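# Place red cube beside the right-hand blue cube

## Task

Set the red cube down on the table near whichever blue cube sits farther toward the robot's right (the -y side), without moving that blue cube, and finish with neither gripper touching any cube.

## Robot and tools

Robot: two arms, left_arm and right_arm, each ending in a two-finger gripper. In the scene frame the origin is at table-top height, midway between the arms' nominal bases; +x points out over the table, +y toward left_arm, +z up. The robot's right is therefore -y. Arm names do not match image sides. Measured bases: left_arm at (-0.001, +0.307, 0) m, right_arm at (+0.006, -0.254, +0.029) m, each turned very slightly about z. A camera stand is fixed behind the arms.

Gripper: fingers point along the gripper's +z axis and separate along its y axis. end_effector_position is the point between the pads, about 1 cm short of the fingertips. Reported positions and orientations can be off by a few centimetres, more at long reach. Friction and weight can leave a resting gripper a few cm from its commanded pose without any contact.

The 14-number row (used by execute_actions and move): one flat list covering both arms. Numbers 1-7 are left_arm: dx, dy, dz, rx, ry, rz, opening; numbers 8-14 are the same for right_arm. All are in [-1, 1]. dx, dy, dz are offsets along the scene-frame axes, where 1.0 equals 0.6 m (so 0.1 is 6 cm). rx, ry, rz form a single rotation vector, 1.0 equal to 180 degrees, applied about the arm's Hand target position. These six are offsets measured from the arm's Hand target at the start of the action or move, never from the previous row, so resending an offset moves further. Sending 0 for all six re-requests the current Hand target. Opening is absolute, not an offset: +1 fully open (0.094 m), -1 closed. Any number you send is a command, so repeat an arm's current opening to keep it unchanged. Orientation commands are clipped to within 40 degrees of the measured orientation each step.

execute_actions(actions, cameras): actions is a list of actions; each action is a list of up to 15 rows, each row one 1/30 s step; a short action repeats its last row to fill 15 steps. An empty actions list returns the full state and all camera images. cameras: list of names (cam_high, cam_left_wrist, cam_right_wrist), ["all"], or []; an unknown name invalidates the call.

move(target, speed, blend, opening_speed, grip_force, blocking, cameras): drives each gripper in a straight line toward target. target is one 14-number row or a list of up to 15 rows; every row is an offset from the same starting Hand targets. speed: path top speed in m/s, 0.002 to 2.9, default 0.25 (rotation up to twice that in rad/s); one value or one per target. blend: corner rounding in m for lists; 0 stops at each target. opening_speed: rate of opening change per second on the -1..+1 scale, at least 0.2. grip_force: per-pad force limit in newtons, 10 to 50 (50 is full); one value or one per arm; persists; lower values close slowly. blocking=false returns early while the move runs. Paths do not avoid obstacles or the other arm; fast moves overshoot and hit harder. Avoid paths passing near an arm's own base. Opening changes on later targets apply only after arrival.

wait(seconds 0-10, cameras): lets time pass holding commands. stop(cameras): brakes a running move. zoom_image(camera, region [x0,y0,x1,y1] in pixels, at most 504x504): enlarges part of the newest image from cam_high, cam_low, cam_left_wrist or cam_right_wrist. finished_scene(scene): ends the current scene given its number; irreversible; call nothing after it in the same reply.

Results: each arm's end_effector_position (m) and end_effector_quat_wxyz in scene frame; Hand target (the base for the next offsets; the gripper often rests short of it, and a new command, even zeros, asks again); Tool commands; grip_measured (finger opening on the command scale, up to ~2.5 mm wide when empty, reads a little under the object's width when squeezing); Joint positions (last value = opening in m); Joint velocities (may be omitted when all within noise); joint torques (includes arm weight; joints 1-3 wrap at ±28 N m); motor temperatures. move adds a 'move:' line: done, off_target, moving, held or fault, plus limits such as paced (pose clipped) or held (steps withheld). done/off_target say nothing about contact.

Images: cam_high 896x504 fixed overhead, about (0.46, -0.35, 1.12) m; wrist cameras 672x504 fisheye, posed from joint readings and possibly lagging during motion.

Cautions: do not drop or fling the cube, release it while it moves, slam or push hard, or let anything leave the table. Keep the arms, grippers and wrist-camera cables apart; a press between arms can fail the task, and cable contact counts as touching. A blocked arm keeps pushing until commanded back past its gripper. Long holding, stretching or pushing heats motors: MOTOR HOT at 75 °C, a fault folding the arm at 90 °C. To release, command an opening clearly above grip_measured. Loose objects may occasionally be nudged by outside forces.

Each tool is called as name([rows], argument=value, ...), one row to a line, values as JSON.

## Session

execute_actions(actions=[])

Scene clock: 0.00 s.
left_arm: end_effector_position=(+0.3934, +0.2836, +0.0995) grip_measured=+1.000 end_effector_quat_wxyz=(+0.587, +0.020, +0.808, -0.041) | right_arm: end_effector_position=(+0.3922, -0.3141, +0.1425) grip_measured=+1.000 end_effector_quat_wxyz=(+0.589, +0.122, +0.786, -0.143)
Joint positions: left_arm=[-0.016 1.538 0.342 0.883 0.052 -0.028 0.094] | right_arm=[0.038 1.514 0.353 0.869 0.398 0.032 0.094]
Joint velocities: within noise
Joint torques (N m): no reading
Motor temperatures (°C): left_arm=[22 22 26 24 24 22 22] | right_arm=[21 25 26 25 23 23 21]
Heat: left arm: 26 °C; right arm: 26 °C.
Hand target: left_arm +0.3951, +0.2835, +0.1038; +0.592, +0.020, +0.805, -0.041 | right_arm +0.3937, -0.3144, +0.1472; +0.594, +0.123, +0.782, -0.143
Tool commands: left_gripper/opening=+1.0 right_gripper/opening=+1.0

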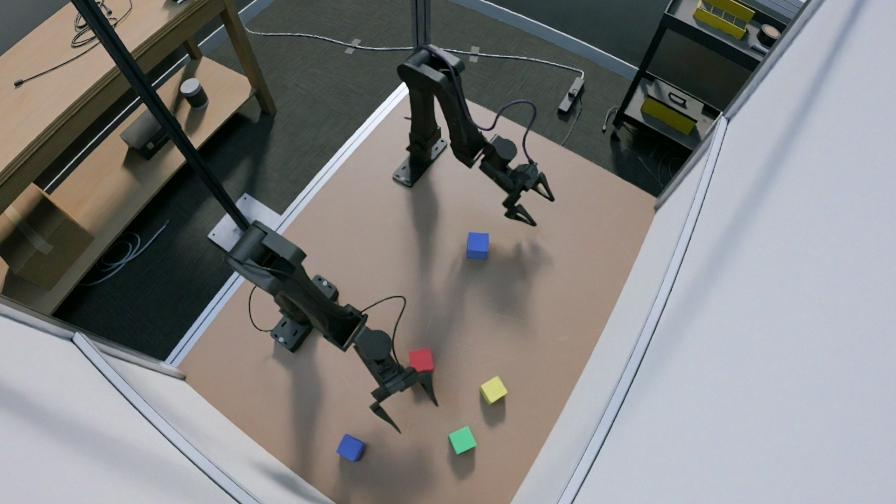

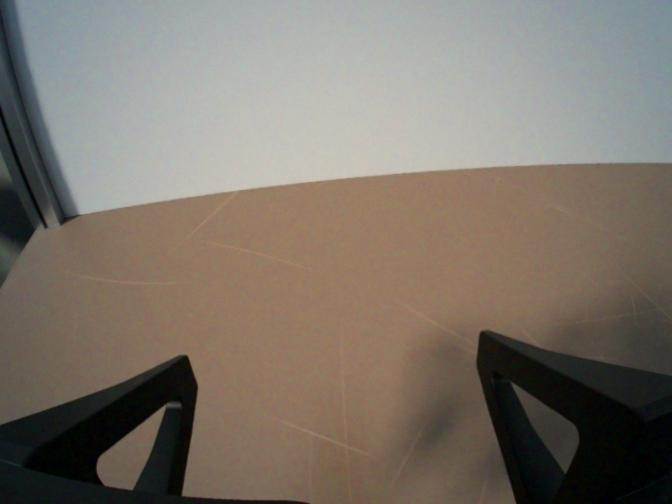

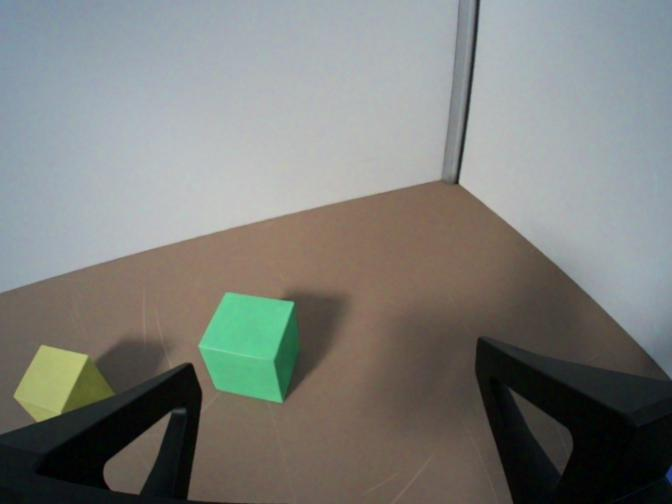

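zoom_image(camera="cam_high", region=[320, 320, 520, 470])

zoom_image(camera="cam_high", region=[380, 140, 580, 290])

zoom_image(camera="cam_high", region=[200, 220, 460, 415])

Scaled by 2.520 from the camera's 896x504 image, which has a finer 1280x720 frame.

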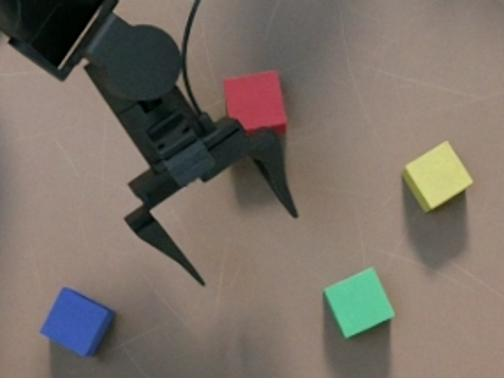

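Scaled by 2.520 from the camera's 896x504 image, which has a finer 1280x720 frame.

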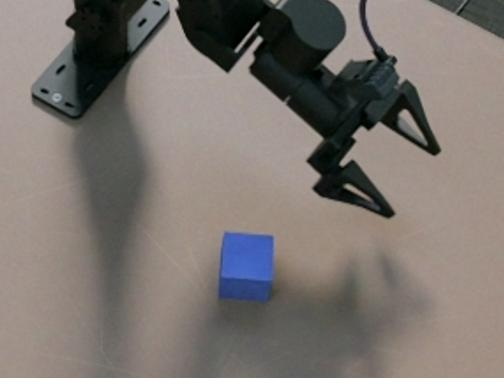

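Scaled by 1.938 from the camera's 896x504 image, which has a finer 1280x720 frame.

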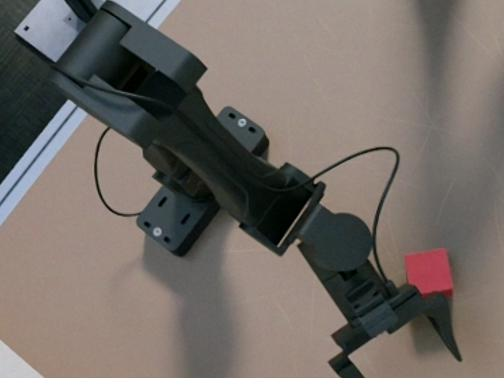

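move(target=[0,0,0,0,0,0,1, -0.1345,0.1573,0.088,-0.0516,0.4317,0.2756,1], cameras=["all"])

Scene clock: 151.57 s.
left_arm: end_effector_position=(+0.3933, +0.2836, +0.0994) grip_measured=+1.000 end_effector_quat_wxyz=(+0.587, +0.020, +0.808, -0.041) | right_arm: end_effector_position=(+0.3093, -0.2247, +0.1960) grip_measured=+1.000 end_effector_quat_wxyz=(-0.006, -0.341, +0.940, -0.007)
Joint positions: left_arm=[-0.016 1.538 0.342 0.883 0.052 -0.028 0.094] | right_arm=[0.118 1.712 1.621 -1.488 0.017 -0.595 0.094]
Joint torques (N m): left_arm=[0.05 -5.91 5.71 2.32 0.03 0.01] | right_arm=[0.47 -7.02 7.94 0.23 -0.15 -0.04]
Motor temperatures (°C): left_arm=[21 24 28 35 23 22 22] | right_arm=[21 28 29 34 23 23 21]
Heat: left arm: 35 °C; right arm: 34 °C.
Hand target: left_arm +0.3951, +0.2835, +0.1038; +0.592, +0.020, +0.805, -0.041 | right_arm +0.3131, -0.2200, +0.2000; +0.000, -0.347, +0.938, +0.000
Off the commanded pose: left_arm 0.005 m, 1 deg | right_arm 0.007 m, 1 deg.
move: done
camera_calibration:
cam_left_wrist: T_world_to_cam=[[-0.117357, -0.992678, -0.0286036, 0.329788], [-0.63476, 0.0971318, -0.76658, 0.336322], [0.763745, -0.0718073, -0.641511, -0.0990512], [0, 0, 0, 1]] pos_world=[0.327837, 0.287593, 0.203708]
cam_right_wrist: T_world_to_cam=[[0.564817, -0.824767, 0.0272374, -0.365435], [-0.773196, -0.517389, 0.366711, 0.0918456], [-0.288358, -0.228184, -0.929936, 0.339458], [0, 0, 0, 1]] pos_world=[0.375304, -0.17642, 0.291947]

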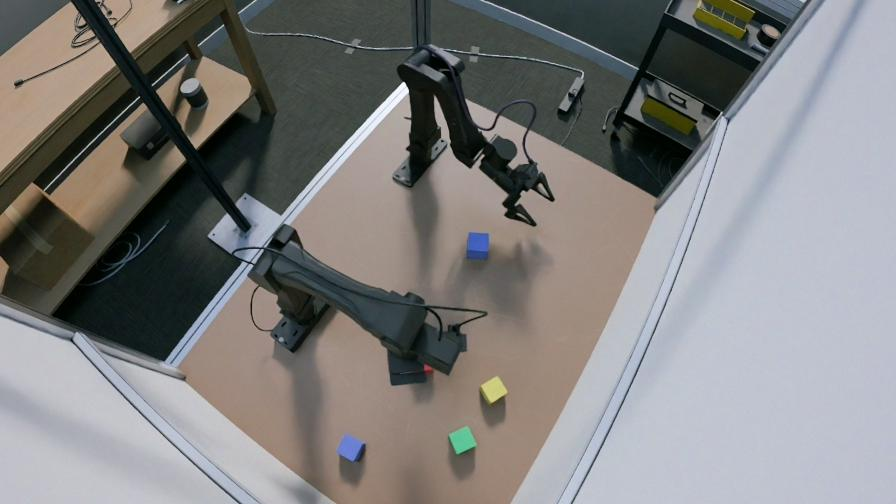

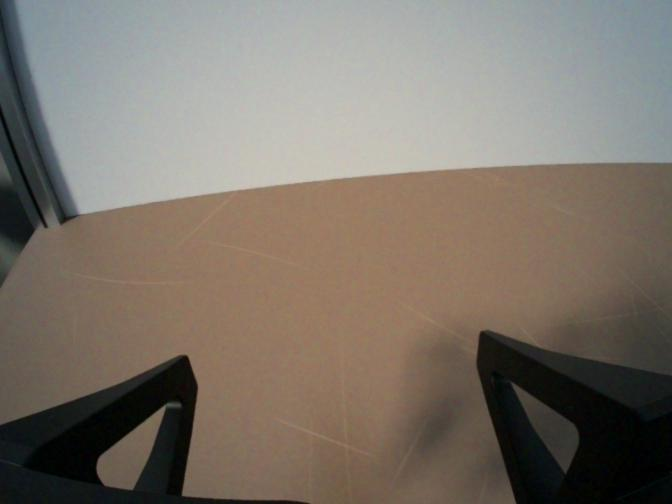

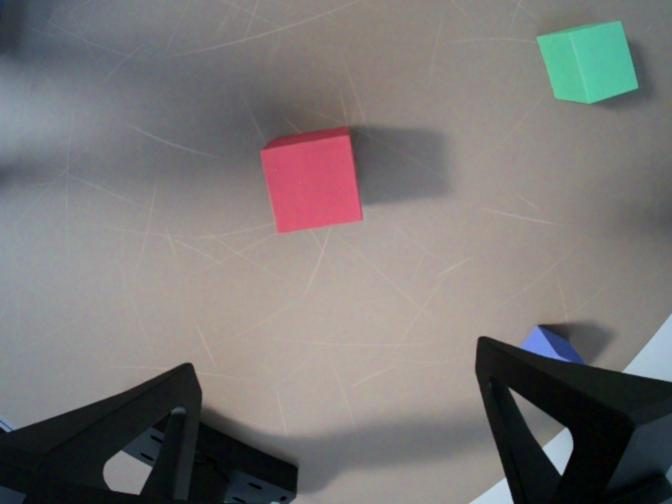

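zoom_image(camera="cam_right_wrist", region=[220, 90, 420, 260])

zoom_image(camera="cam_high", region=[320, 320, 520, 470])

Scaled by 2.520 from the camera's 672x504 image, which has a finer 960x720 frame.

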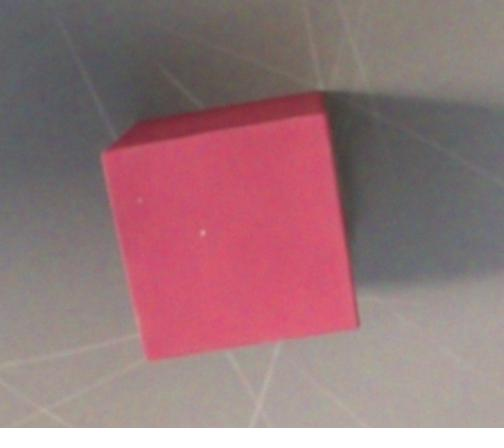

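Scaled by 2.520 from the camera's 896x504 image, which has a finer 1280x720 frame.

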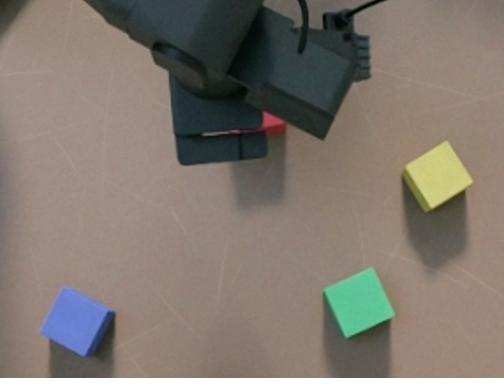

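move(target=[0,0,0,0,0,0,1, 0.0267,0.035,-0.1333,0,0,0,1], cameras=["all"])

Scene clock: 195.70 s.
left_arm: end_effector_position=(+0.3933, +0.2836, +0.0994) grip_measured=+1.000 end_effector_quat_wxyz=(+0.587, +0.020, +0.808, -0.041) | right_arm: end_effector_position=(+0.3279, -0.2029, +0.1213) grip_measured=+1.000 end_effector_quat_wxyz=(-0.006, -0.350, +0.937, -0.007)
Joint positions: left_arm=[-0.016 1.538 0.342 0.883 0.052 -0.028 0.094] | right_arm=[0.178 1.791 1.418 -1.206 0.015 -0.553 0.094]
Joint torques (N m): left_arm=[0.08 -5.89 5.71 2.32 0.02 0.01] | right_arm=[0.35 -8.73 5.37 0.44 -0.14 0.1]
Motor temperatures (°C): left_arm=[21 24 29 37 23 22 22] | right_arm=[21 29 31 29 23 23 21]
Heat: left arm: 37 °C; right arm: 31 °C.
Hand target: left_arm +0.3951, +0.2835, +0.1038; +0.592, +0.020, +0.805, -0.041 | right_arm +0.3290, -0.1990, +0.1199; +0.000, -0.348, +0.938, +0.000
Off the commanded pose: left_arm 0.005 m, 1 deg | right_arm 0.004 m, 1 deg.
move: done
camera_calibration:
cam_left_wrist: T_world_to_cam=[[-0.117357, -0.992678, -0.0286036, 0.329788], [-0.63476, 0.0971318, -0.76658, 0.336322], [0.763745, -0.0718073, -0.641511, -0.0990512], [0, 0, 0, 1]] pos_world=[0.327837, 0.287593, 0.203708]
cam_right_wrist: T_world_to_cam=[[0.579229, -0.814739, 0.0263653, -0.358472], [-0.764019, -0.531326, 0.366017, 0.139169], [-0.2842, -0.232151, -0.930235, 0.278137], [0, 0, 0, 1]] pos_world=[0.393012, -0.153547, 0.217246]

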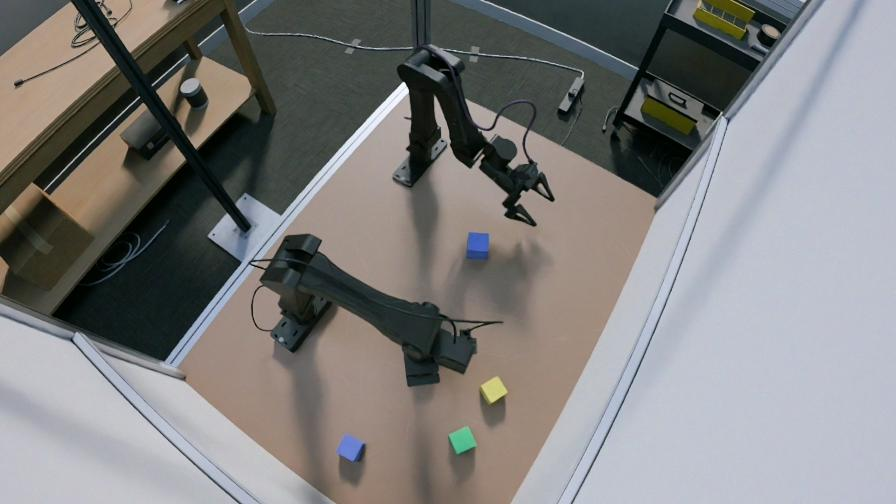

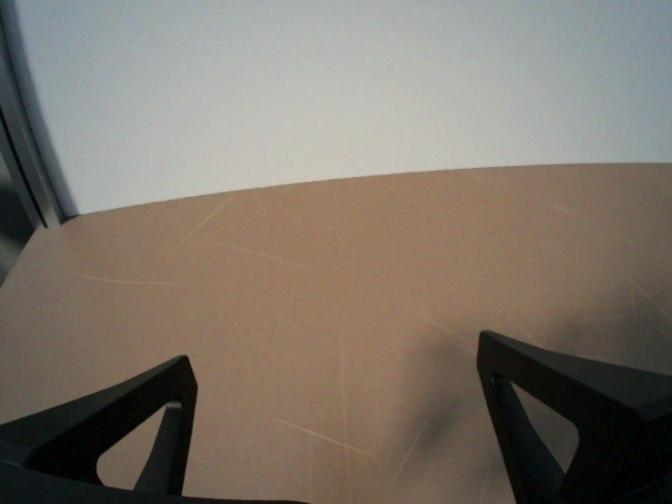

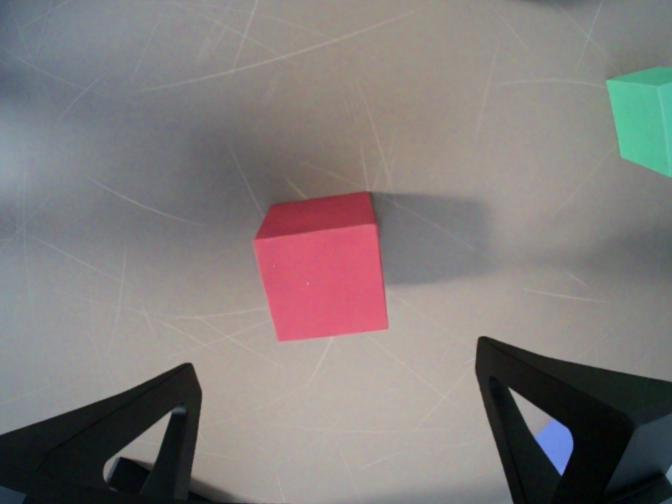

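move(target=[0,0,0,0,0,0,1, 0,-0.005,-0.1,0,0,0,1], speed=0.1, cameras=["all"])

zoom_image(camera="cam_right_wrist", region=[168, 200, 504, 452])

Scene clock: 228.73 s.
left_arm: end_effector_position=(+0.3933, +0.2836, +0.0993) grip_measured=+1.000 end_effector_quat_wxyz=(+0.587, +0.020, +0.808, -0.041) | right_arm: end_effector_position=(+0.3289, -0.2028, +0.0642) grip_measured=+1.000 end_effector_quat_wxyz=(-0.001, -0.349, +0.937, -0.008)
Joint positions: left_arm=[-0.016 1.538 0.342 0.883 0.052 -0.028 0.094] | right_arm=[0.178 1.838 1.244 -0.975 0.015 -0.552 0.094]
Joint torques (N m): left_arm=[0.02 -5.93 5.71 2.32 0.04 0] | right_arm=[-0.51 -8.24 4.96 0.47 -0.14 0.02]
Heat: left arm: 38 °C; right arm: 30 °C.
Hand target: left_arm +0.3951, +0.2835, +0.1037; +0.592, +0.020, +0.805, -0.041 | right_arm +0.3290, -0.2020, +0.0599; +0.000, -0.347, +0.938, +0.000
Off the commanded pose: left_arm 0.005 m, 1 deg | right_arm 0.004 m, 1 deg.
move: done
camera_calibration:
cam_left_wrist: T_world_to_cam=[[-0.117363, -0.992678, -0.0285604, 0.329779], [-0.635036, 0.0971281, -0.766352, 0.336289], [0.763515, -0.0718043, -0.641786, -0.0989846], [0, 0, 0, 1]] pos_world=[0.327836, 0.287593, 0.203608]
cam_right_wrist: T_world_to_cam=[[0.578642, -0.815001, 0.0307734, -0.35765], [-0.767784, -0.531615, 0.357621, 0.162602], [-0.275102, -0.230562, -0.93336, 0.22293], [0, 0, 0, 1]] pos_world=[0.393123, -0.153644, 0.16093]

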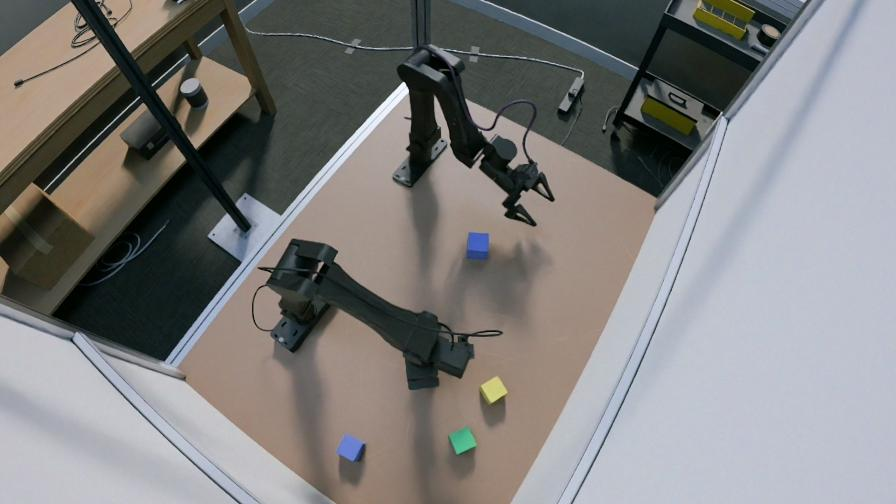

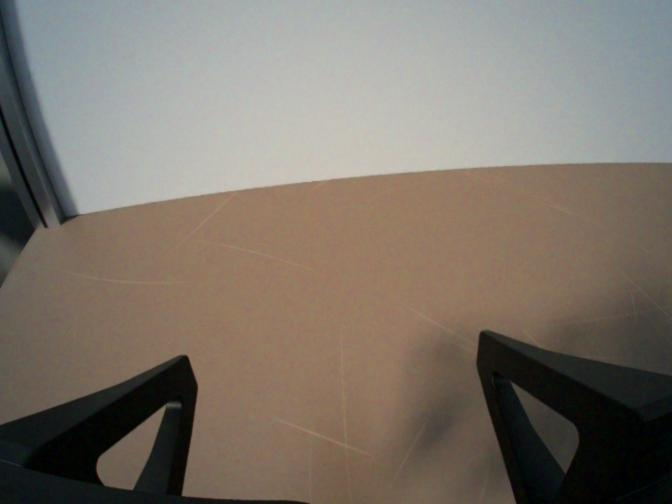

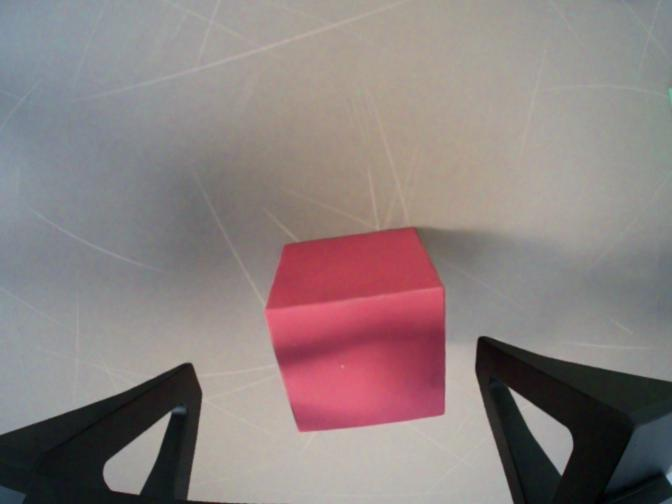

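Scaled by 1.500 from the camera's 672x504 image, which has a finer 960x720 frame.

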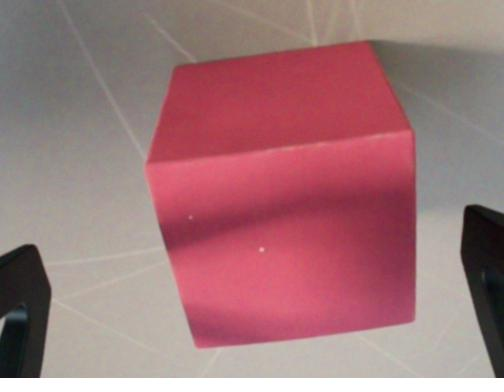

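move(target=[0,0,0,0,0,0,1, 0.0088,-0.0125,-0.0417,0,0,0,1], speed=0.1, cameras=["cam_right_wrist"])

Scene clock: 258.83 s.
left_arm: end_effector_position=(+0.3933, +0.2836, +0.0993) grip_measured=+1.000 end_effector_quat_wxyz=(+0.587, +0.020, +0.808, -0.041) | right_arm: end_effector_position=(+0.3349, -0.2100, +0.0400) grip_measured=+1.000 end_effector_quat_wxyz=(+0.000, -0.346, +0.938, -0.008)
Joint positions: left_arm=[-0.016 1.538 0.342 0.883 0.052 -0.028 0.094] | right_arm=[0.153 1.889 1.207 -0.884 0.015 -0.57 0.094]
Joint torques (N m): left_arm=[-0.01 -5.96 5.76 2.32 0.03 0.02] | right_arm=[-0.53 -8.38 4.74 0.47 -0.14 -0.05]
Heat: left arm: 39 °C; right arm: 30 °C.
Hand target: left_arm +0.3951, +0.2835, +0.1038; +0.592, +0.020, +0.805, -0.041 | right_arm +0.3342, -0.2095, +0.0349; +0.000, -0.347, +0.938, +0.000
Off the commanded pose: left_arm 0.005 m, 1 deg | right_arm 0.005 m, 1 deg.
move: done
camera_calibration:
cam_right_wrist: T_world_to_cam=[[0.57324, -0.818767, 0.0318776, -0.365225], [-0.772088, -0.526714, 0.355603, 0.174656], [-0.274366, -0.228458, -0.934093, 0.200506], [0, 0, 0, 1]] pos_world=[0.399223, -0.161234, 0.136826]
Images, in order (width x height): cam_right_wrist 672x504.

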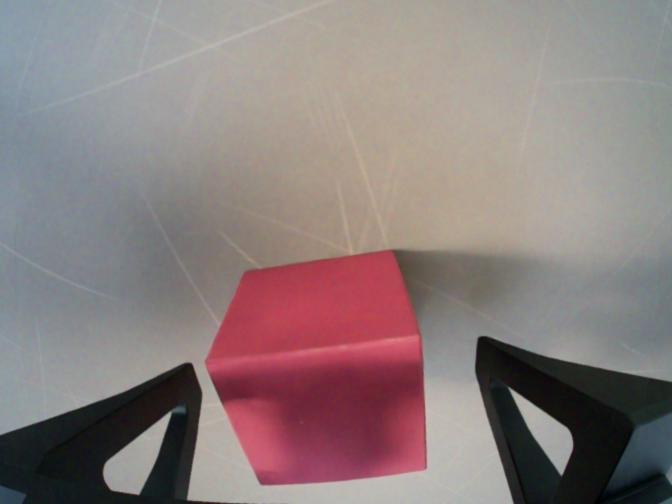

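move([
  [0,0,0,0,0,0,1, 0,0,-0.0167,0,0,0,1],
  [0,0,0,0,0,0,1, 0,0,-0.0167,0,0,0,-0.05],
], speed=0.1, opening_speed=1.5, cameras=["cam_right_wrist", "cam_high"])

Scene clock: 269.93 s.
left_arm: end_effector_position=(+0.3933, +0.2836, +0.0993) grip_measured=+1.000 end_effector_quat_wxyz=(+0.587, +0.020, +0.808, -0.041) | right_arm: end_effector_position=(+0.3360, -0.2098, +0.0309) grip_measured=+0.090 end_effector_quat_wxyz=(+0.003, -0.347, +0.938, -0.008)
Joint positions: left_arm=[-0.016 1.538 0.342 0.883 0.052 -0.028 0.094] | right_arm=[0.153 1.904 1.188 -0.845 0.015 -0.571 0.051]
Joint torques (N m): left_arm=[-0.02 -5.93 5.74 2.32 0.02 0.01] | right_arm=[-0.54 -8.29 4.6 0.47 -0.14 -0.04]
Heat: left arm: 39 °C; right arm: 30 °C.
Hand target: left_arm +0.3951, +0.2835, +0.1038; +0.592, +0.020, +0.805, -0.041 | right_arm +0.3344, -0.2095, +0.0250; +0.000, -0.348, +0.938, -0.001
Off the commanded pose: left_arm 0.005 m, 1 deg | right_arm 0.006 m, 1 deg.
move: done
camera_calibration:
cam_right_wrist: T_world_to_cam=[[0.574002, -0.818163, 0.0336328, -0.365564], [-0.773069, -0.527909, 0.351676, 0.179028], [-0.269973, -0.227863, -0.935517, 0.191106], [0, 0, 0, 1]] pos_world=[0.399829, -0.161034, 0.128118]
Images, in order (width x height): cam_high 896x504, cam_right_wrist 672x504.

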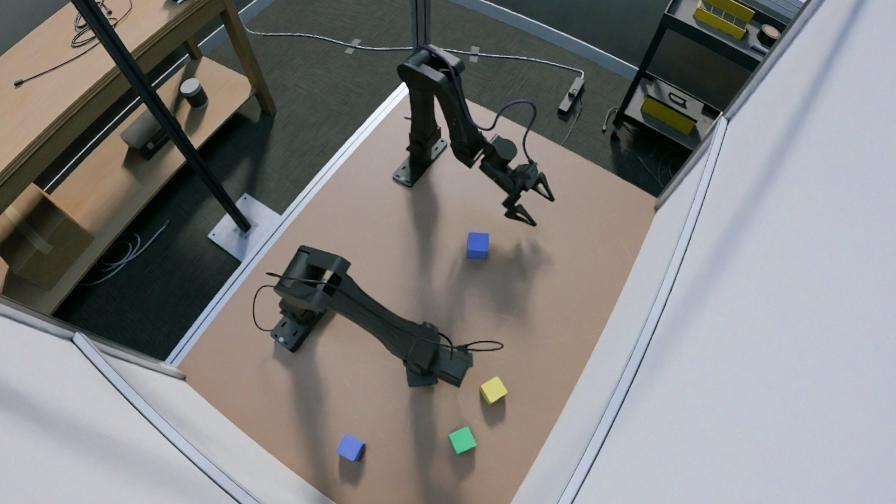

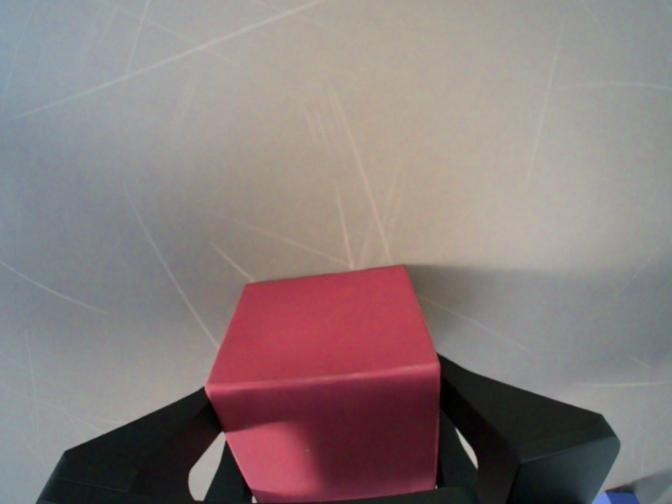

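move([
  [0,0,0,0,0,0,1, 0,0,0.158,0,0,0,-0.05],
  [0,0,0,0,0,0,1, -0.1657,-0.4175,0.208,0,0,-0.226,-0.05],
], speed=0.25, blend=0.04, cameras=["cam_right_wrist", "cam_high"])

zoom_image(camera="cam_right_wrist", region=[200, 0, 536, 252])

Scene clock: 324.70 s.
left_arm: end_effector_position=(+0.3933, +0.2836, +0.0993) grip_measured=+1.000 end_effector_quat_wxyz=(+0.587, +0.020, +0.808, -0.041) | right_arm: end_effector_position=(+0.2297, -0.4584, +0.1449) grip_measured=+0.090 end_effector_quat_wxyz=(-0.007, +0.005, +1.000, -0.001)
Joint positions: left_arm=[-0.016 1.538 0.342 0.883 0.052 -0.028 0.094] | right_arm=[-0.722 1.699 1.403 -1.285 0.012 -0.728 0.051]
Joint torques (N m): left_arm=[0.01 -5.96 5.74 2.33 0.03 0.01] | right_arm=[0.21 -7.2 8.02 0.22 -0.11 -0.05]
Heat: left arm: 40 °C; right arm: 30 °C.
Hand target: left_arm +0.3951, +0.2835, +0.1038; +0.592, +0.020, +0.805, -0.041 | right_arm +0.2350, -0.4599, +0.1498; +0.000, +0.000, +1.000, -0.001
Off the commanded pose: left_arm 0.005 m, 1 deg | right_arm 0.007 m, 1 deg.
move: done
camera_calibration:
cam_right_wrist: T_world_to_cam=[[-0.106227, -0.994135, 0.0202818, -0.434374], [-0.924374, 0.106248, 0.366392, 0.248831], [-0.366398, 0.0201728, -0.930239, 0.347556], [0, 0, 0, 1]] pos_world=[0.311215, -0.465275, 0.24095]
Images, in order (width x height): cam_high 896x504, cam_right_wrist 672x504.

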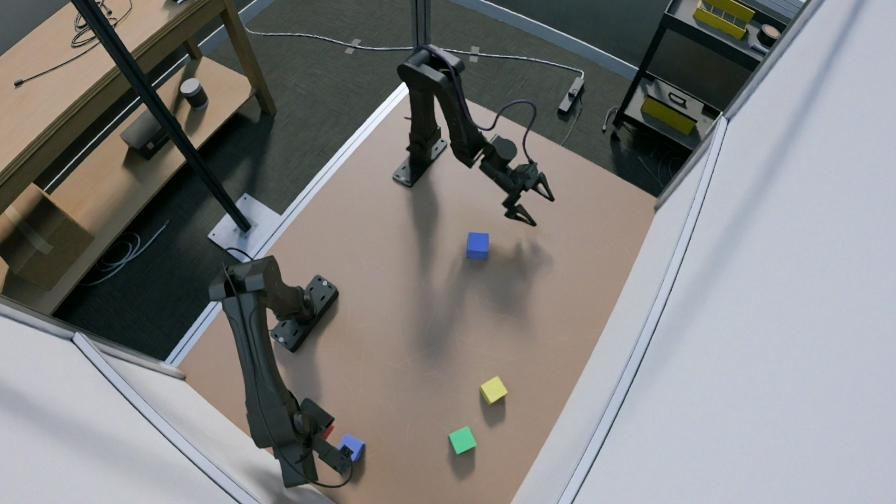

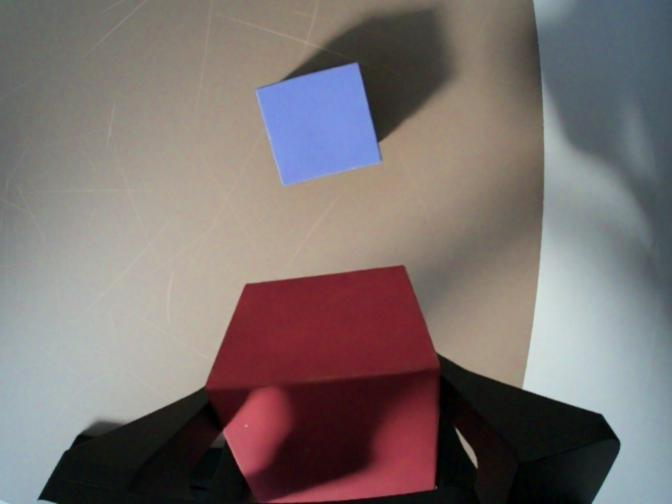

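Scaled by 1.500 from the camera's 672x504 image, which has a finer 960x720 frame.

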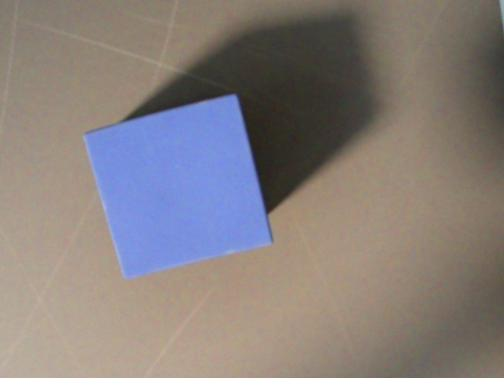

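move([
  [0,0,0,0,0,0,1, 0.0142,-0.0135,-0.0833,0,0,0.0389,-0.05],
  [0,0,0,0,0,0,1, 0.0142,-0.0135,-0.203,0,0,0.0389,-0.05],
], speed=[0.2, 0.08], blend=[0.02, 0], cameras=["cam_right_wrist", "cam_high"])

Scene clock: 393.33 s.
left_arm: end_effector_position=(+0.3933, +0.2837, +0.0992) grip_measured=+1.000 end_effector_quat_wxyz=(+0.587, +0.020, +0.808, -0.041) | right_arm: end_effector_position=(+0.2421, -0.4697, +0.0315) grip_measured=+0.090 end_effector_quat_wxyz=(-0.004, -0.057, +0.998, -0.005)
Joint positions: left_arm=[-0.016 1.538 0.342 0.882 0.052 -0.028 0.094] | right_arm=[-0.722 1.866 1.138 -0.841 0.012 -0.852 0.051]
Joint torques (N m): left_arm=[0.05 -5.98 5.74 2.33 0.03 0.01] | right_arm=[0.13 -8.28 4.78 0.44 -0.11 -0.05]
Motor temperatures (°C): left_arm=[21 24 29 42 23 22 22] | right_arm=[21 31 30 26 22 23 24]
Heat: left arm: 42 °C; right arm: 31 °C.
Hand target: left_arm +0.3951, +0.2835, +0.1037; +0.592, +0.020, +0.805, -0.041 | right_arm +0.2435, -0.4680, +0.0280; +0.000, -0.061, +0.998, -0.001
Off the commanded pose: left_arm 0.005 m, 1 deg | right_arm 0.004 m, 1 deg.
move: done
camera_calibration:
cam_right_wrist: T_world_to_cam=[[0.0165816, -0.999523, 0.0260643, -0.474341], [-0.93324, -0.00611517, 0.359202, 0.25264], [-0.358872, -0.0302804, -0.932896, 0.221268], [0, 0, 0, 1]] pos_world=[0.323046, -0.465869, 0.128035]
Images, in order (width x height): cam_high 896x504, cam_right_wrist 672x504.

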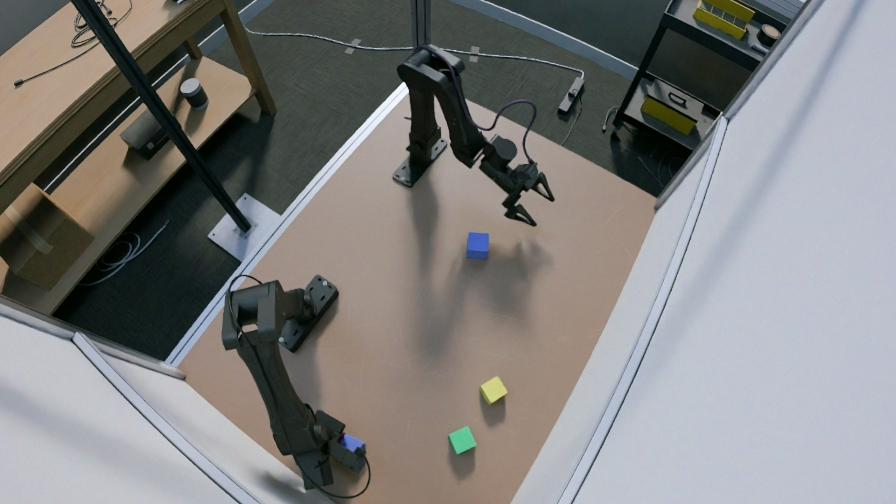

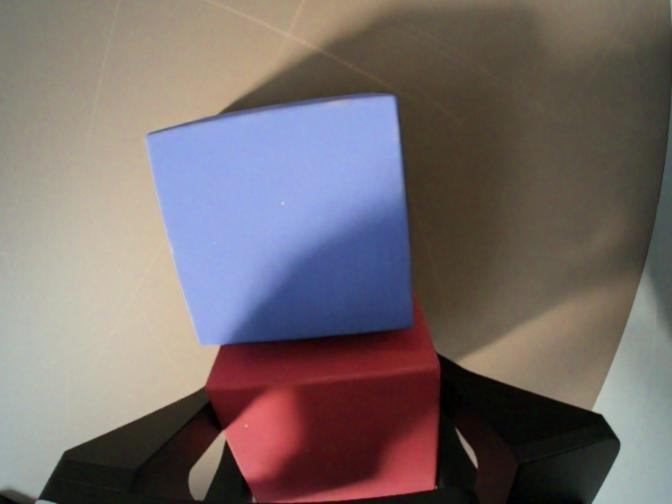

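move([
  [0,0,0,0,0,0,1, 0,0,0,0,0,0,1],
  [0,0,0,0,0,0,1, 0,0,0.2,0,0,0,1],
], speed=[0.1, 0.2], opening_speed=2, cameras=["cam_right_wrist", "cam_high"])

zoom_image(camera="cam_right_wrist", region=[168, 50, 504, 302])

Scene clock: 419.23 s.
left_arm: end_effector_position=(+0.3933, +0.2837, +0.0992) grip_measured=+1.000 end_effector_quat_wxyz=(+0.587, +0.020, +0.808, -0.041) | right_arm: end_effector_position=(+0.2396, -0.4674, +0.1375) grip_measured=+0.998 end_effector_quat_wxyz=(-0.014, -0.057, +0.998, +0.006)
Joint positions: left_arm=[-0.016 1.538 0.342 0.882 0.052 -0.028 0.094] | right_arm=[-0.722 1.768 1.455 -1.285 0.012 -0.852 0.094]
Joint torques (N m): left_arm=[-0.08 -5.93 5.78 2.32 0.02 0] | right_arm=[0.12 -9.91 7.46 0.18 -0.11 -0.05]
Heat: left arm: 42 °C; right arm: 31 °C.
Hand target: left_arm +0.3951, +0.2835, +0.1037; +0.592, +0.020, +0.805, -0.041 | right_arm +0.2434, -0.4680, +0.1480; +0.000, -0.061, +0.998, +0.000
Off the commanded pose: left_arm 0.005 m, 1 deg | right_arm 0.011 m, 2 deg.
move: off_target (right_arm)
camera_calibration:
cam_right_wrist: T_world_to_cam=[[0.0172874, -0.999832, 0.00616884, -0.472379], [-0.925359, -0.0136623, 0.378845, 0.204016], [-0.378697, -0.0122576, -0.92544, 0.331578], [0, 0, 0, 1]] pos_world=[0.322522, -0.465448, 0.232479]
Images, in order (width x height): cam_high 896x504, cam_right_wrist 672x504.

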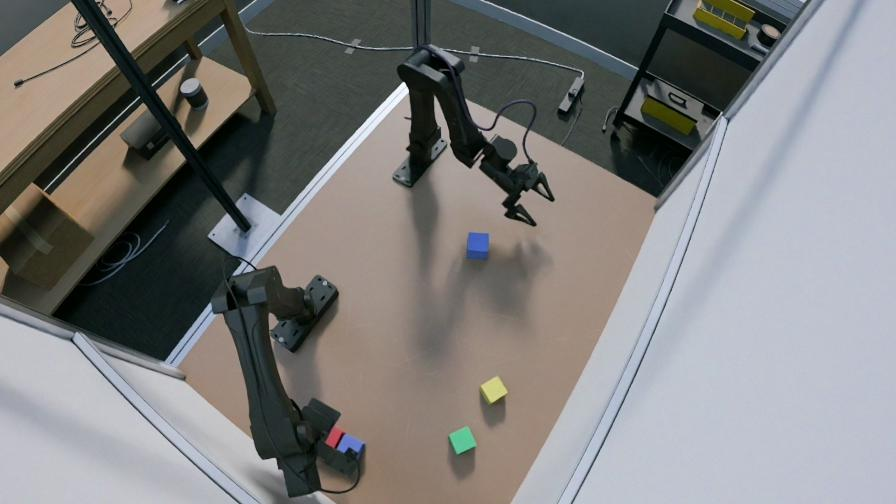

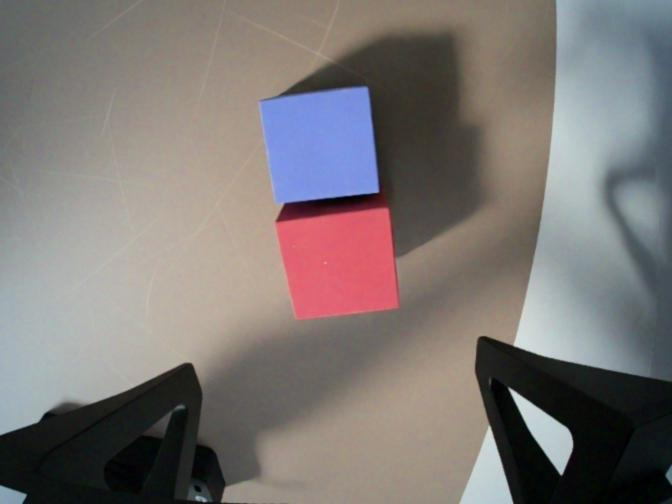

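Scaled by 1.500 from the camera's 672x504 image, which has a finer 960x720 frame.

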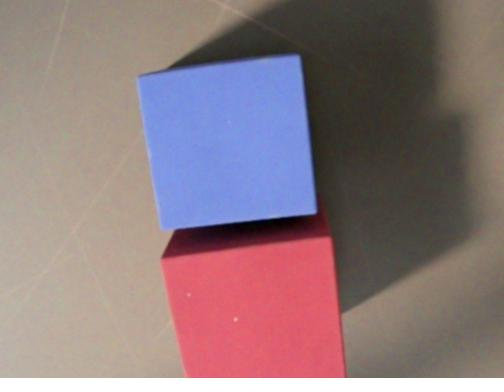

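move(target=[0,0,0,0,0,0,1, 0.394,0.263,0.02,0,0,-0.076,1], speed=0.4, cameras=["cam_right_wrist", "cam_high"])

zoom_image(camera="cam_right_wrist", region=[168, 50, 504, 302])

zoom_image(camera="cam_high", region=[280, 370, 420, 475])

Scene clock: 488.10 s.
left_arm: end_effector_position=(+0.3933, +0.2837, +0.0992) grip_measured=+1.000 end_effector_quat_wxyz=(+0.587, +0.020, +0.808, -0.041) | right_arm: end_effector_position=(+0.4769, -0.3093, +0.1583) grip_measured=+0.998 end_effector_quat_wxyz=(+0.045, +0.052, +0.998, -0.007)
Joint positions: left_arm=[-0.016 1.538 0.342 0.882 0.052 -0.028 0.094] | right_arm=[-0.101 2.381 2.455 -1.554 0.007 -0.013 0.094]
Joint torques (N m): left_arm=[-0.02 -5.94 5.68 2.32 0.02 0.01] | right_arm=[-0.28 -12.82 7.79 0.41 -0.07 0.11]
Heat: left arm: 43 °C; right arm: 33 °C.
Hand target: left_arm +0.3951, +0.2835, +0.1037; +0.592, +0.020, +0.805, -0.041 | right_arm +0.4798, -0.3102, +0.1601; +0.000, +0.058, +0.998, +0.000
Off the commanded pose: left_arm 0.005 m, 1 deg | right_arm 0.004 m, 5 deg.
joint sent to its limit (right arm) — joint 4 (wrist pitch), lower limit. The joint targets are off in orientation, not in position.
move: off_target (right_arm)
camera_calibration:
cam_right_wrist: T_world_to_cam=[[-0.201074, -0.979447, 0.0159156, -0.209567], [-0.943537, 0.198017, 0.265569, 0.510014], [-0.263263, 0.0383821, -0.96396, 0.409252], [0, 0, 0, 1]] pos_world=[0.546819, -0.32196, 0.262394]
Images, in order (width x height): cam_high 896x504, cam_right_wrist 672x504.

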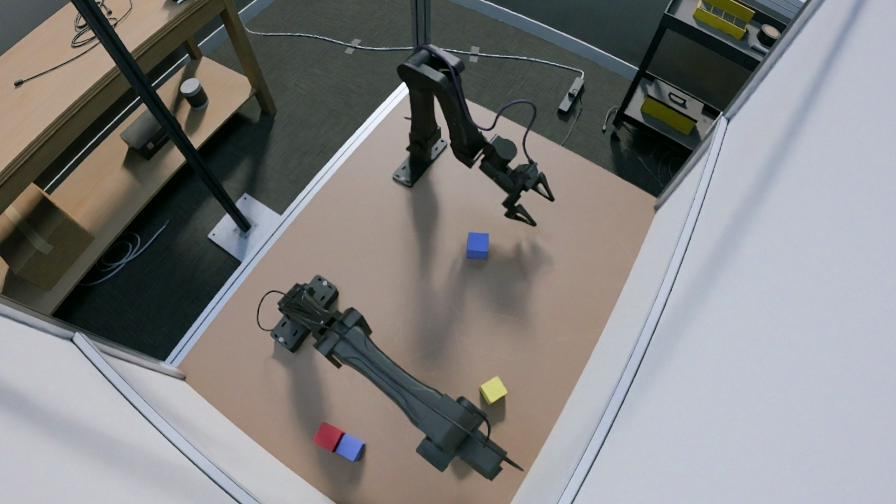

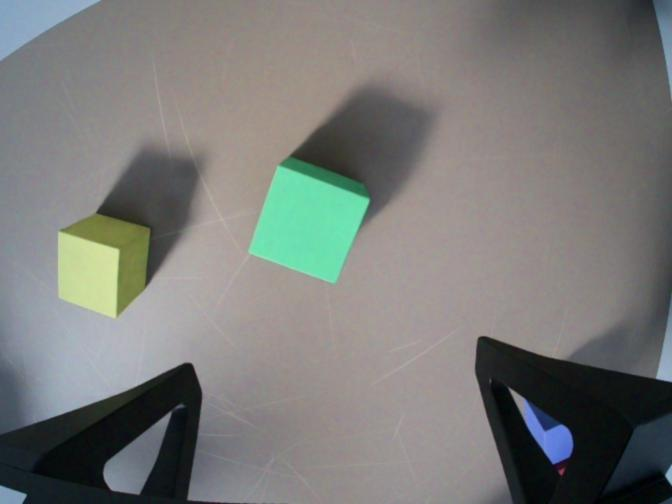

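Scaled by 1.500 from the camera's 672x504 image, which has a finer 960x720 frame.

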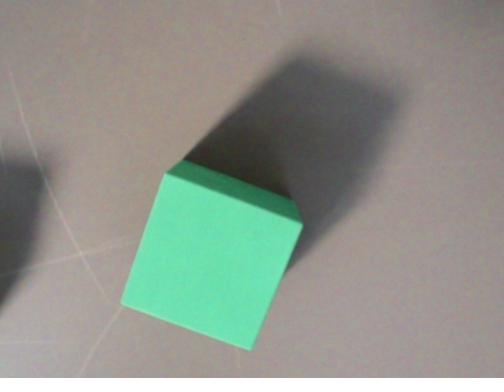

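Scaled by 3.600 from the camera's 896x504 image, which has a finer 1280x720 frame.

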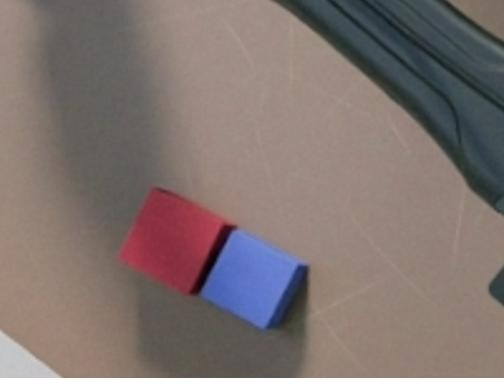

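move(target=[-0.2168,-0.2642,0.1103,0.1497,0.3808,-0.1537,1, -0.383,0.017,0.15,0,0,0,1], speed=0.5, cameras=["all"])

zoom_image(camera="cam_left_wrist", region=[168, 50, 504, 302])

Scene clock: 551.37 s.
left_arm: end_effector_position=(+0.2614, +0.1304, +0.1654) grip_measured=+1.000 end_effector_quat_wxyz=(-0.005, +0.303, +0.953, +0.005) | right_arm: end_effector_position=(+0.2516, -0.3000, +0.2504) grip_measured=+0.998 end_effector_quat_wxyz=(+0.064, +0.059, +0.996, -0.012)
Joint positions: left_arm=[-0.578 1.765 1.677 -1.496 -0.007 0.015 0.094] | right_arm=[-0.17 1.425 1.549 -1.565 0.007 -0.067 0.094]
Joint torques (N m): left_arm=[-0.4 -7.09 8.69 0.62 0.09 -0.07] | right_arm=[-0.5 -5.26 4.92 0.6 -0.07 -0.04]
Heat: left arm: 43 °C; right arm: 35 °C.
Hand target: left_arm +0.2649, +0.1250, +0.1699; -0.001, +0.301, +0.954, +0.000 | right_arm +0.2500, -0.3000, +0.2500; -0.001, +0.058, +0.998, +0.000
Off the commanded pose: left_arm 0.008 m, 1 deg | right_arm 0.002 m, 7 deg.
joint read past its limit (right arm) — joint 4 (wrist pitch), lower limit.
joint sent to its limit (right arm) — joint 4 (wrist pitch), lower limit. The joint targets are off in orientation, not in position.
move: off_target (right_arm)
camera_calibration:
cam_left_wrist: T_world_to_cam=[[-0.640561, -0.767863, 0.00823995, 0.265366], [-0.705972, 0.593084, 0.387112, 0.0811468], [-0.302136, 0.242151, -0.921996, 0.317245], [0, 0, 0, 1]] pos_world=[0.323121, 0.0788164, 0.258899]
cam_right_wrist: T_world_to_cam=[[-0.216598, -0.976064, 0.0196062, -0.243311], [-0.949499, 0.215288, 0.22826, 0.287217], [-0.227018, 0.0308247, -0.973403, 0.429347], [0, 0, 0, 1]] pos_world=[0.317481, -0.312556, 0.357138]

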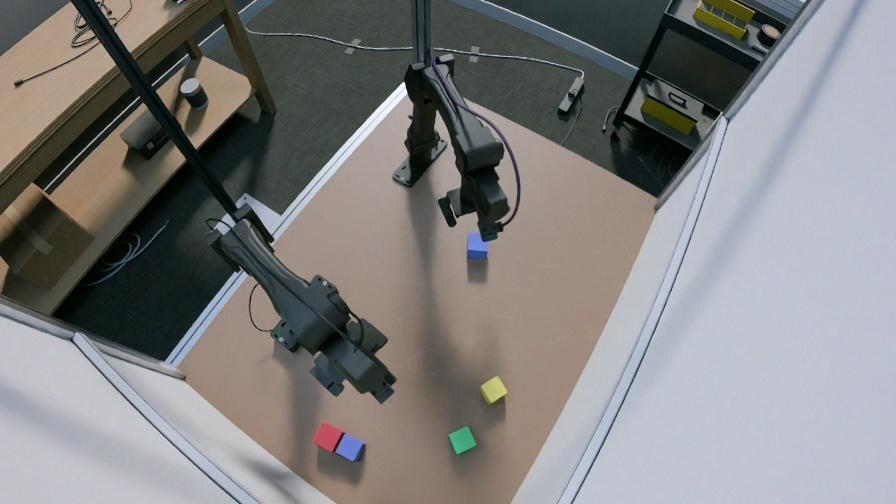

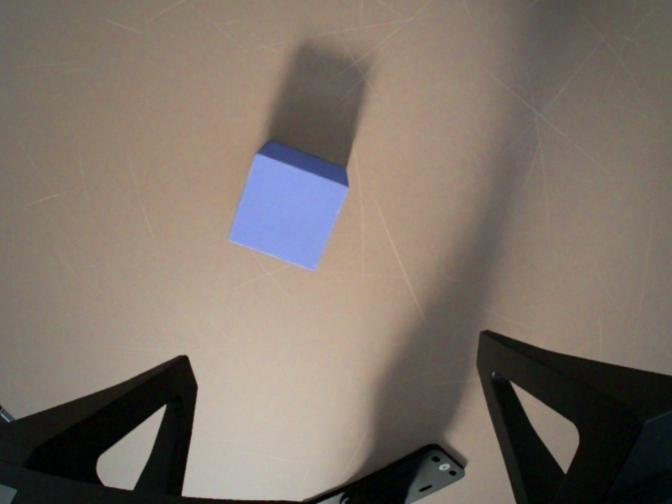

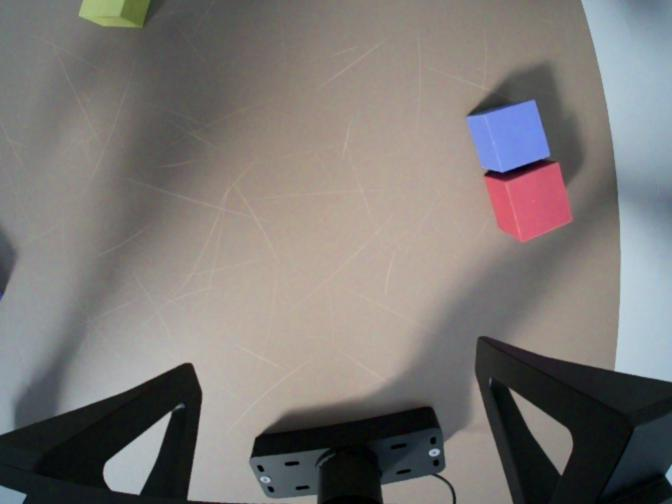

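Scaled by 1.500 from the camera's 672x504 image, which has a finer 960x720 frame.

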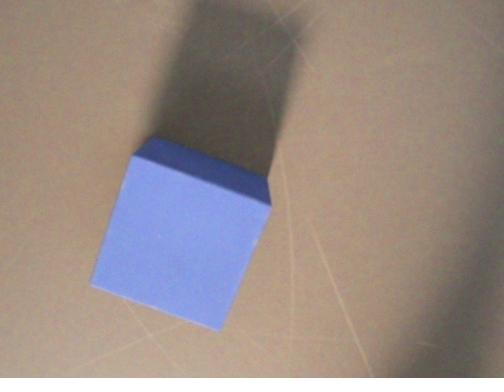

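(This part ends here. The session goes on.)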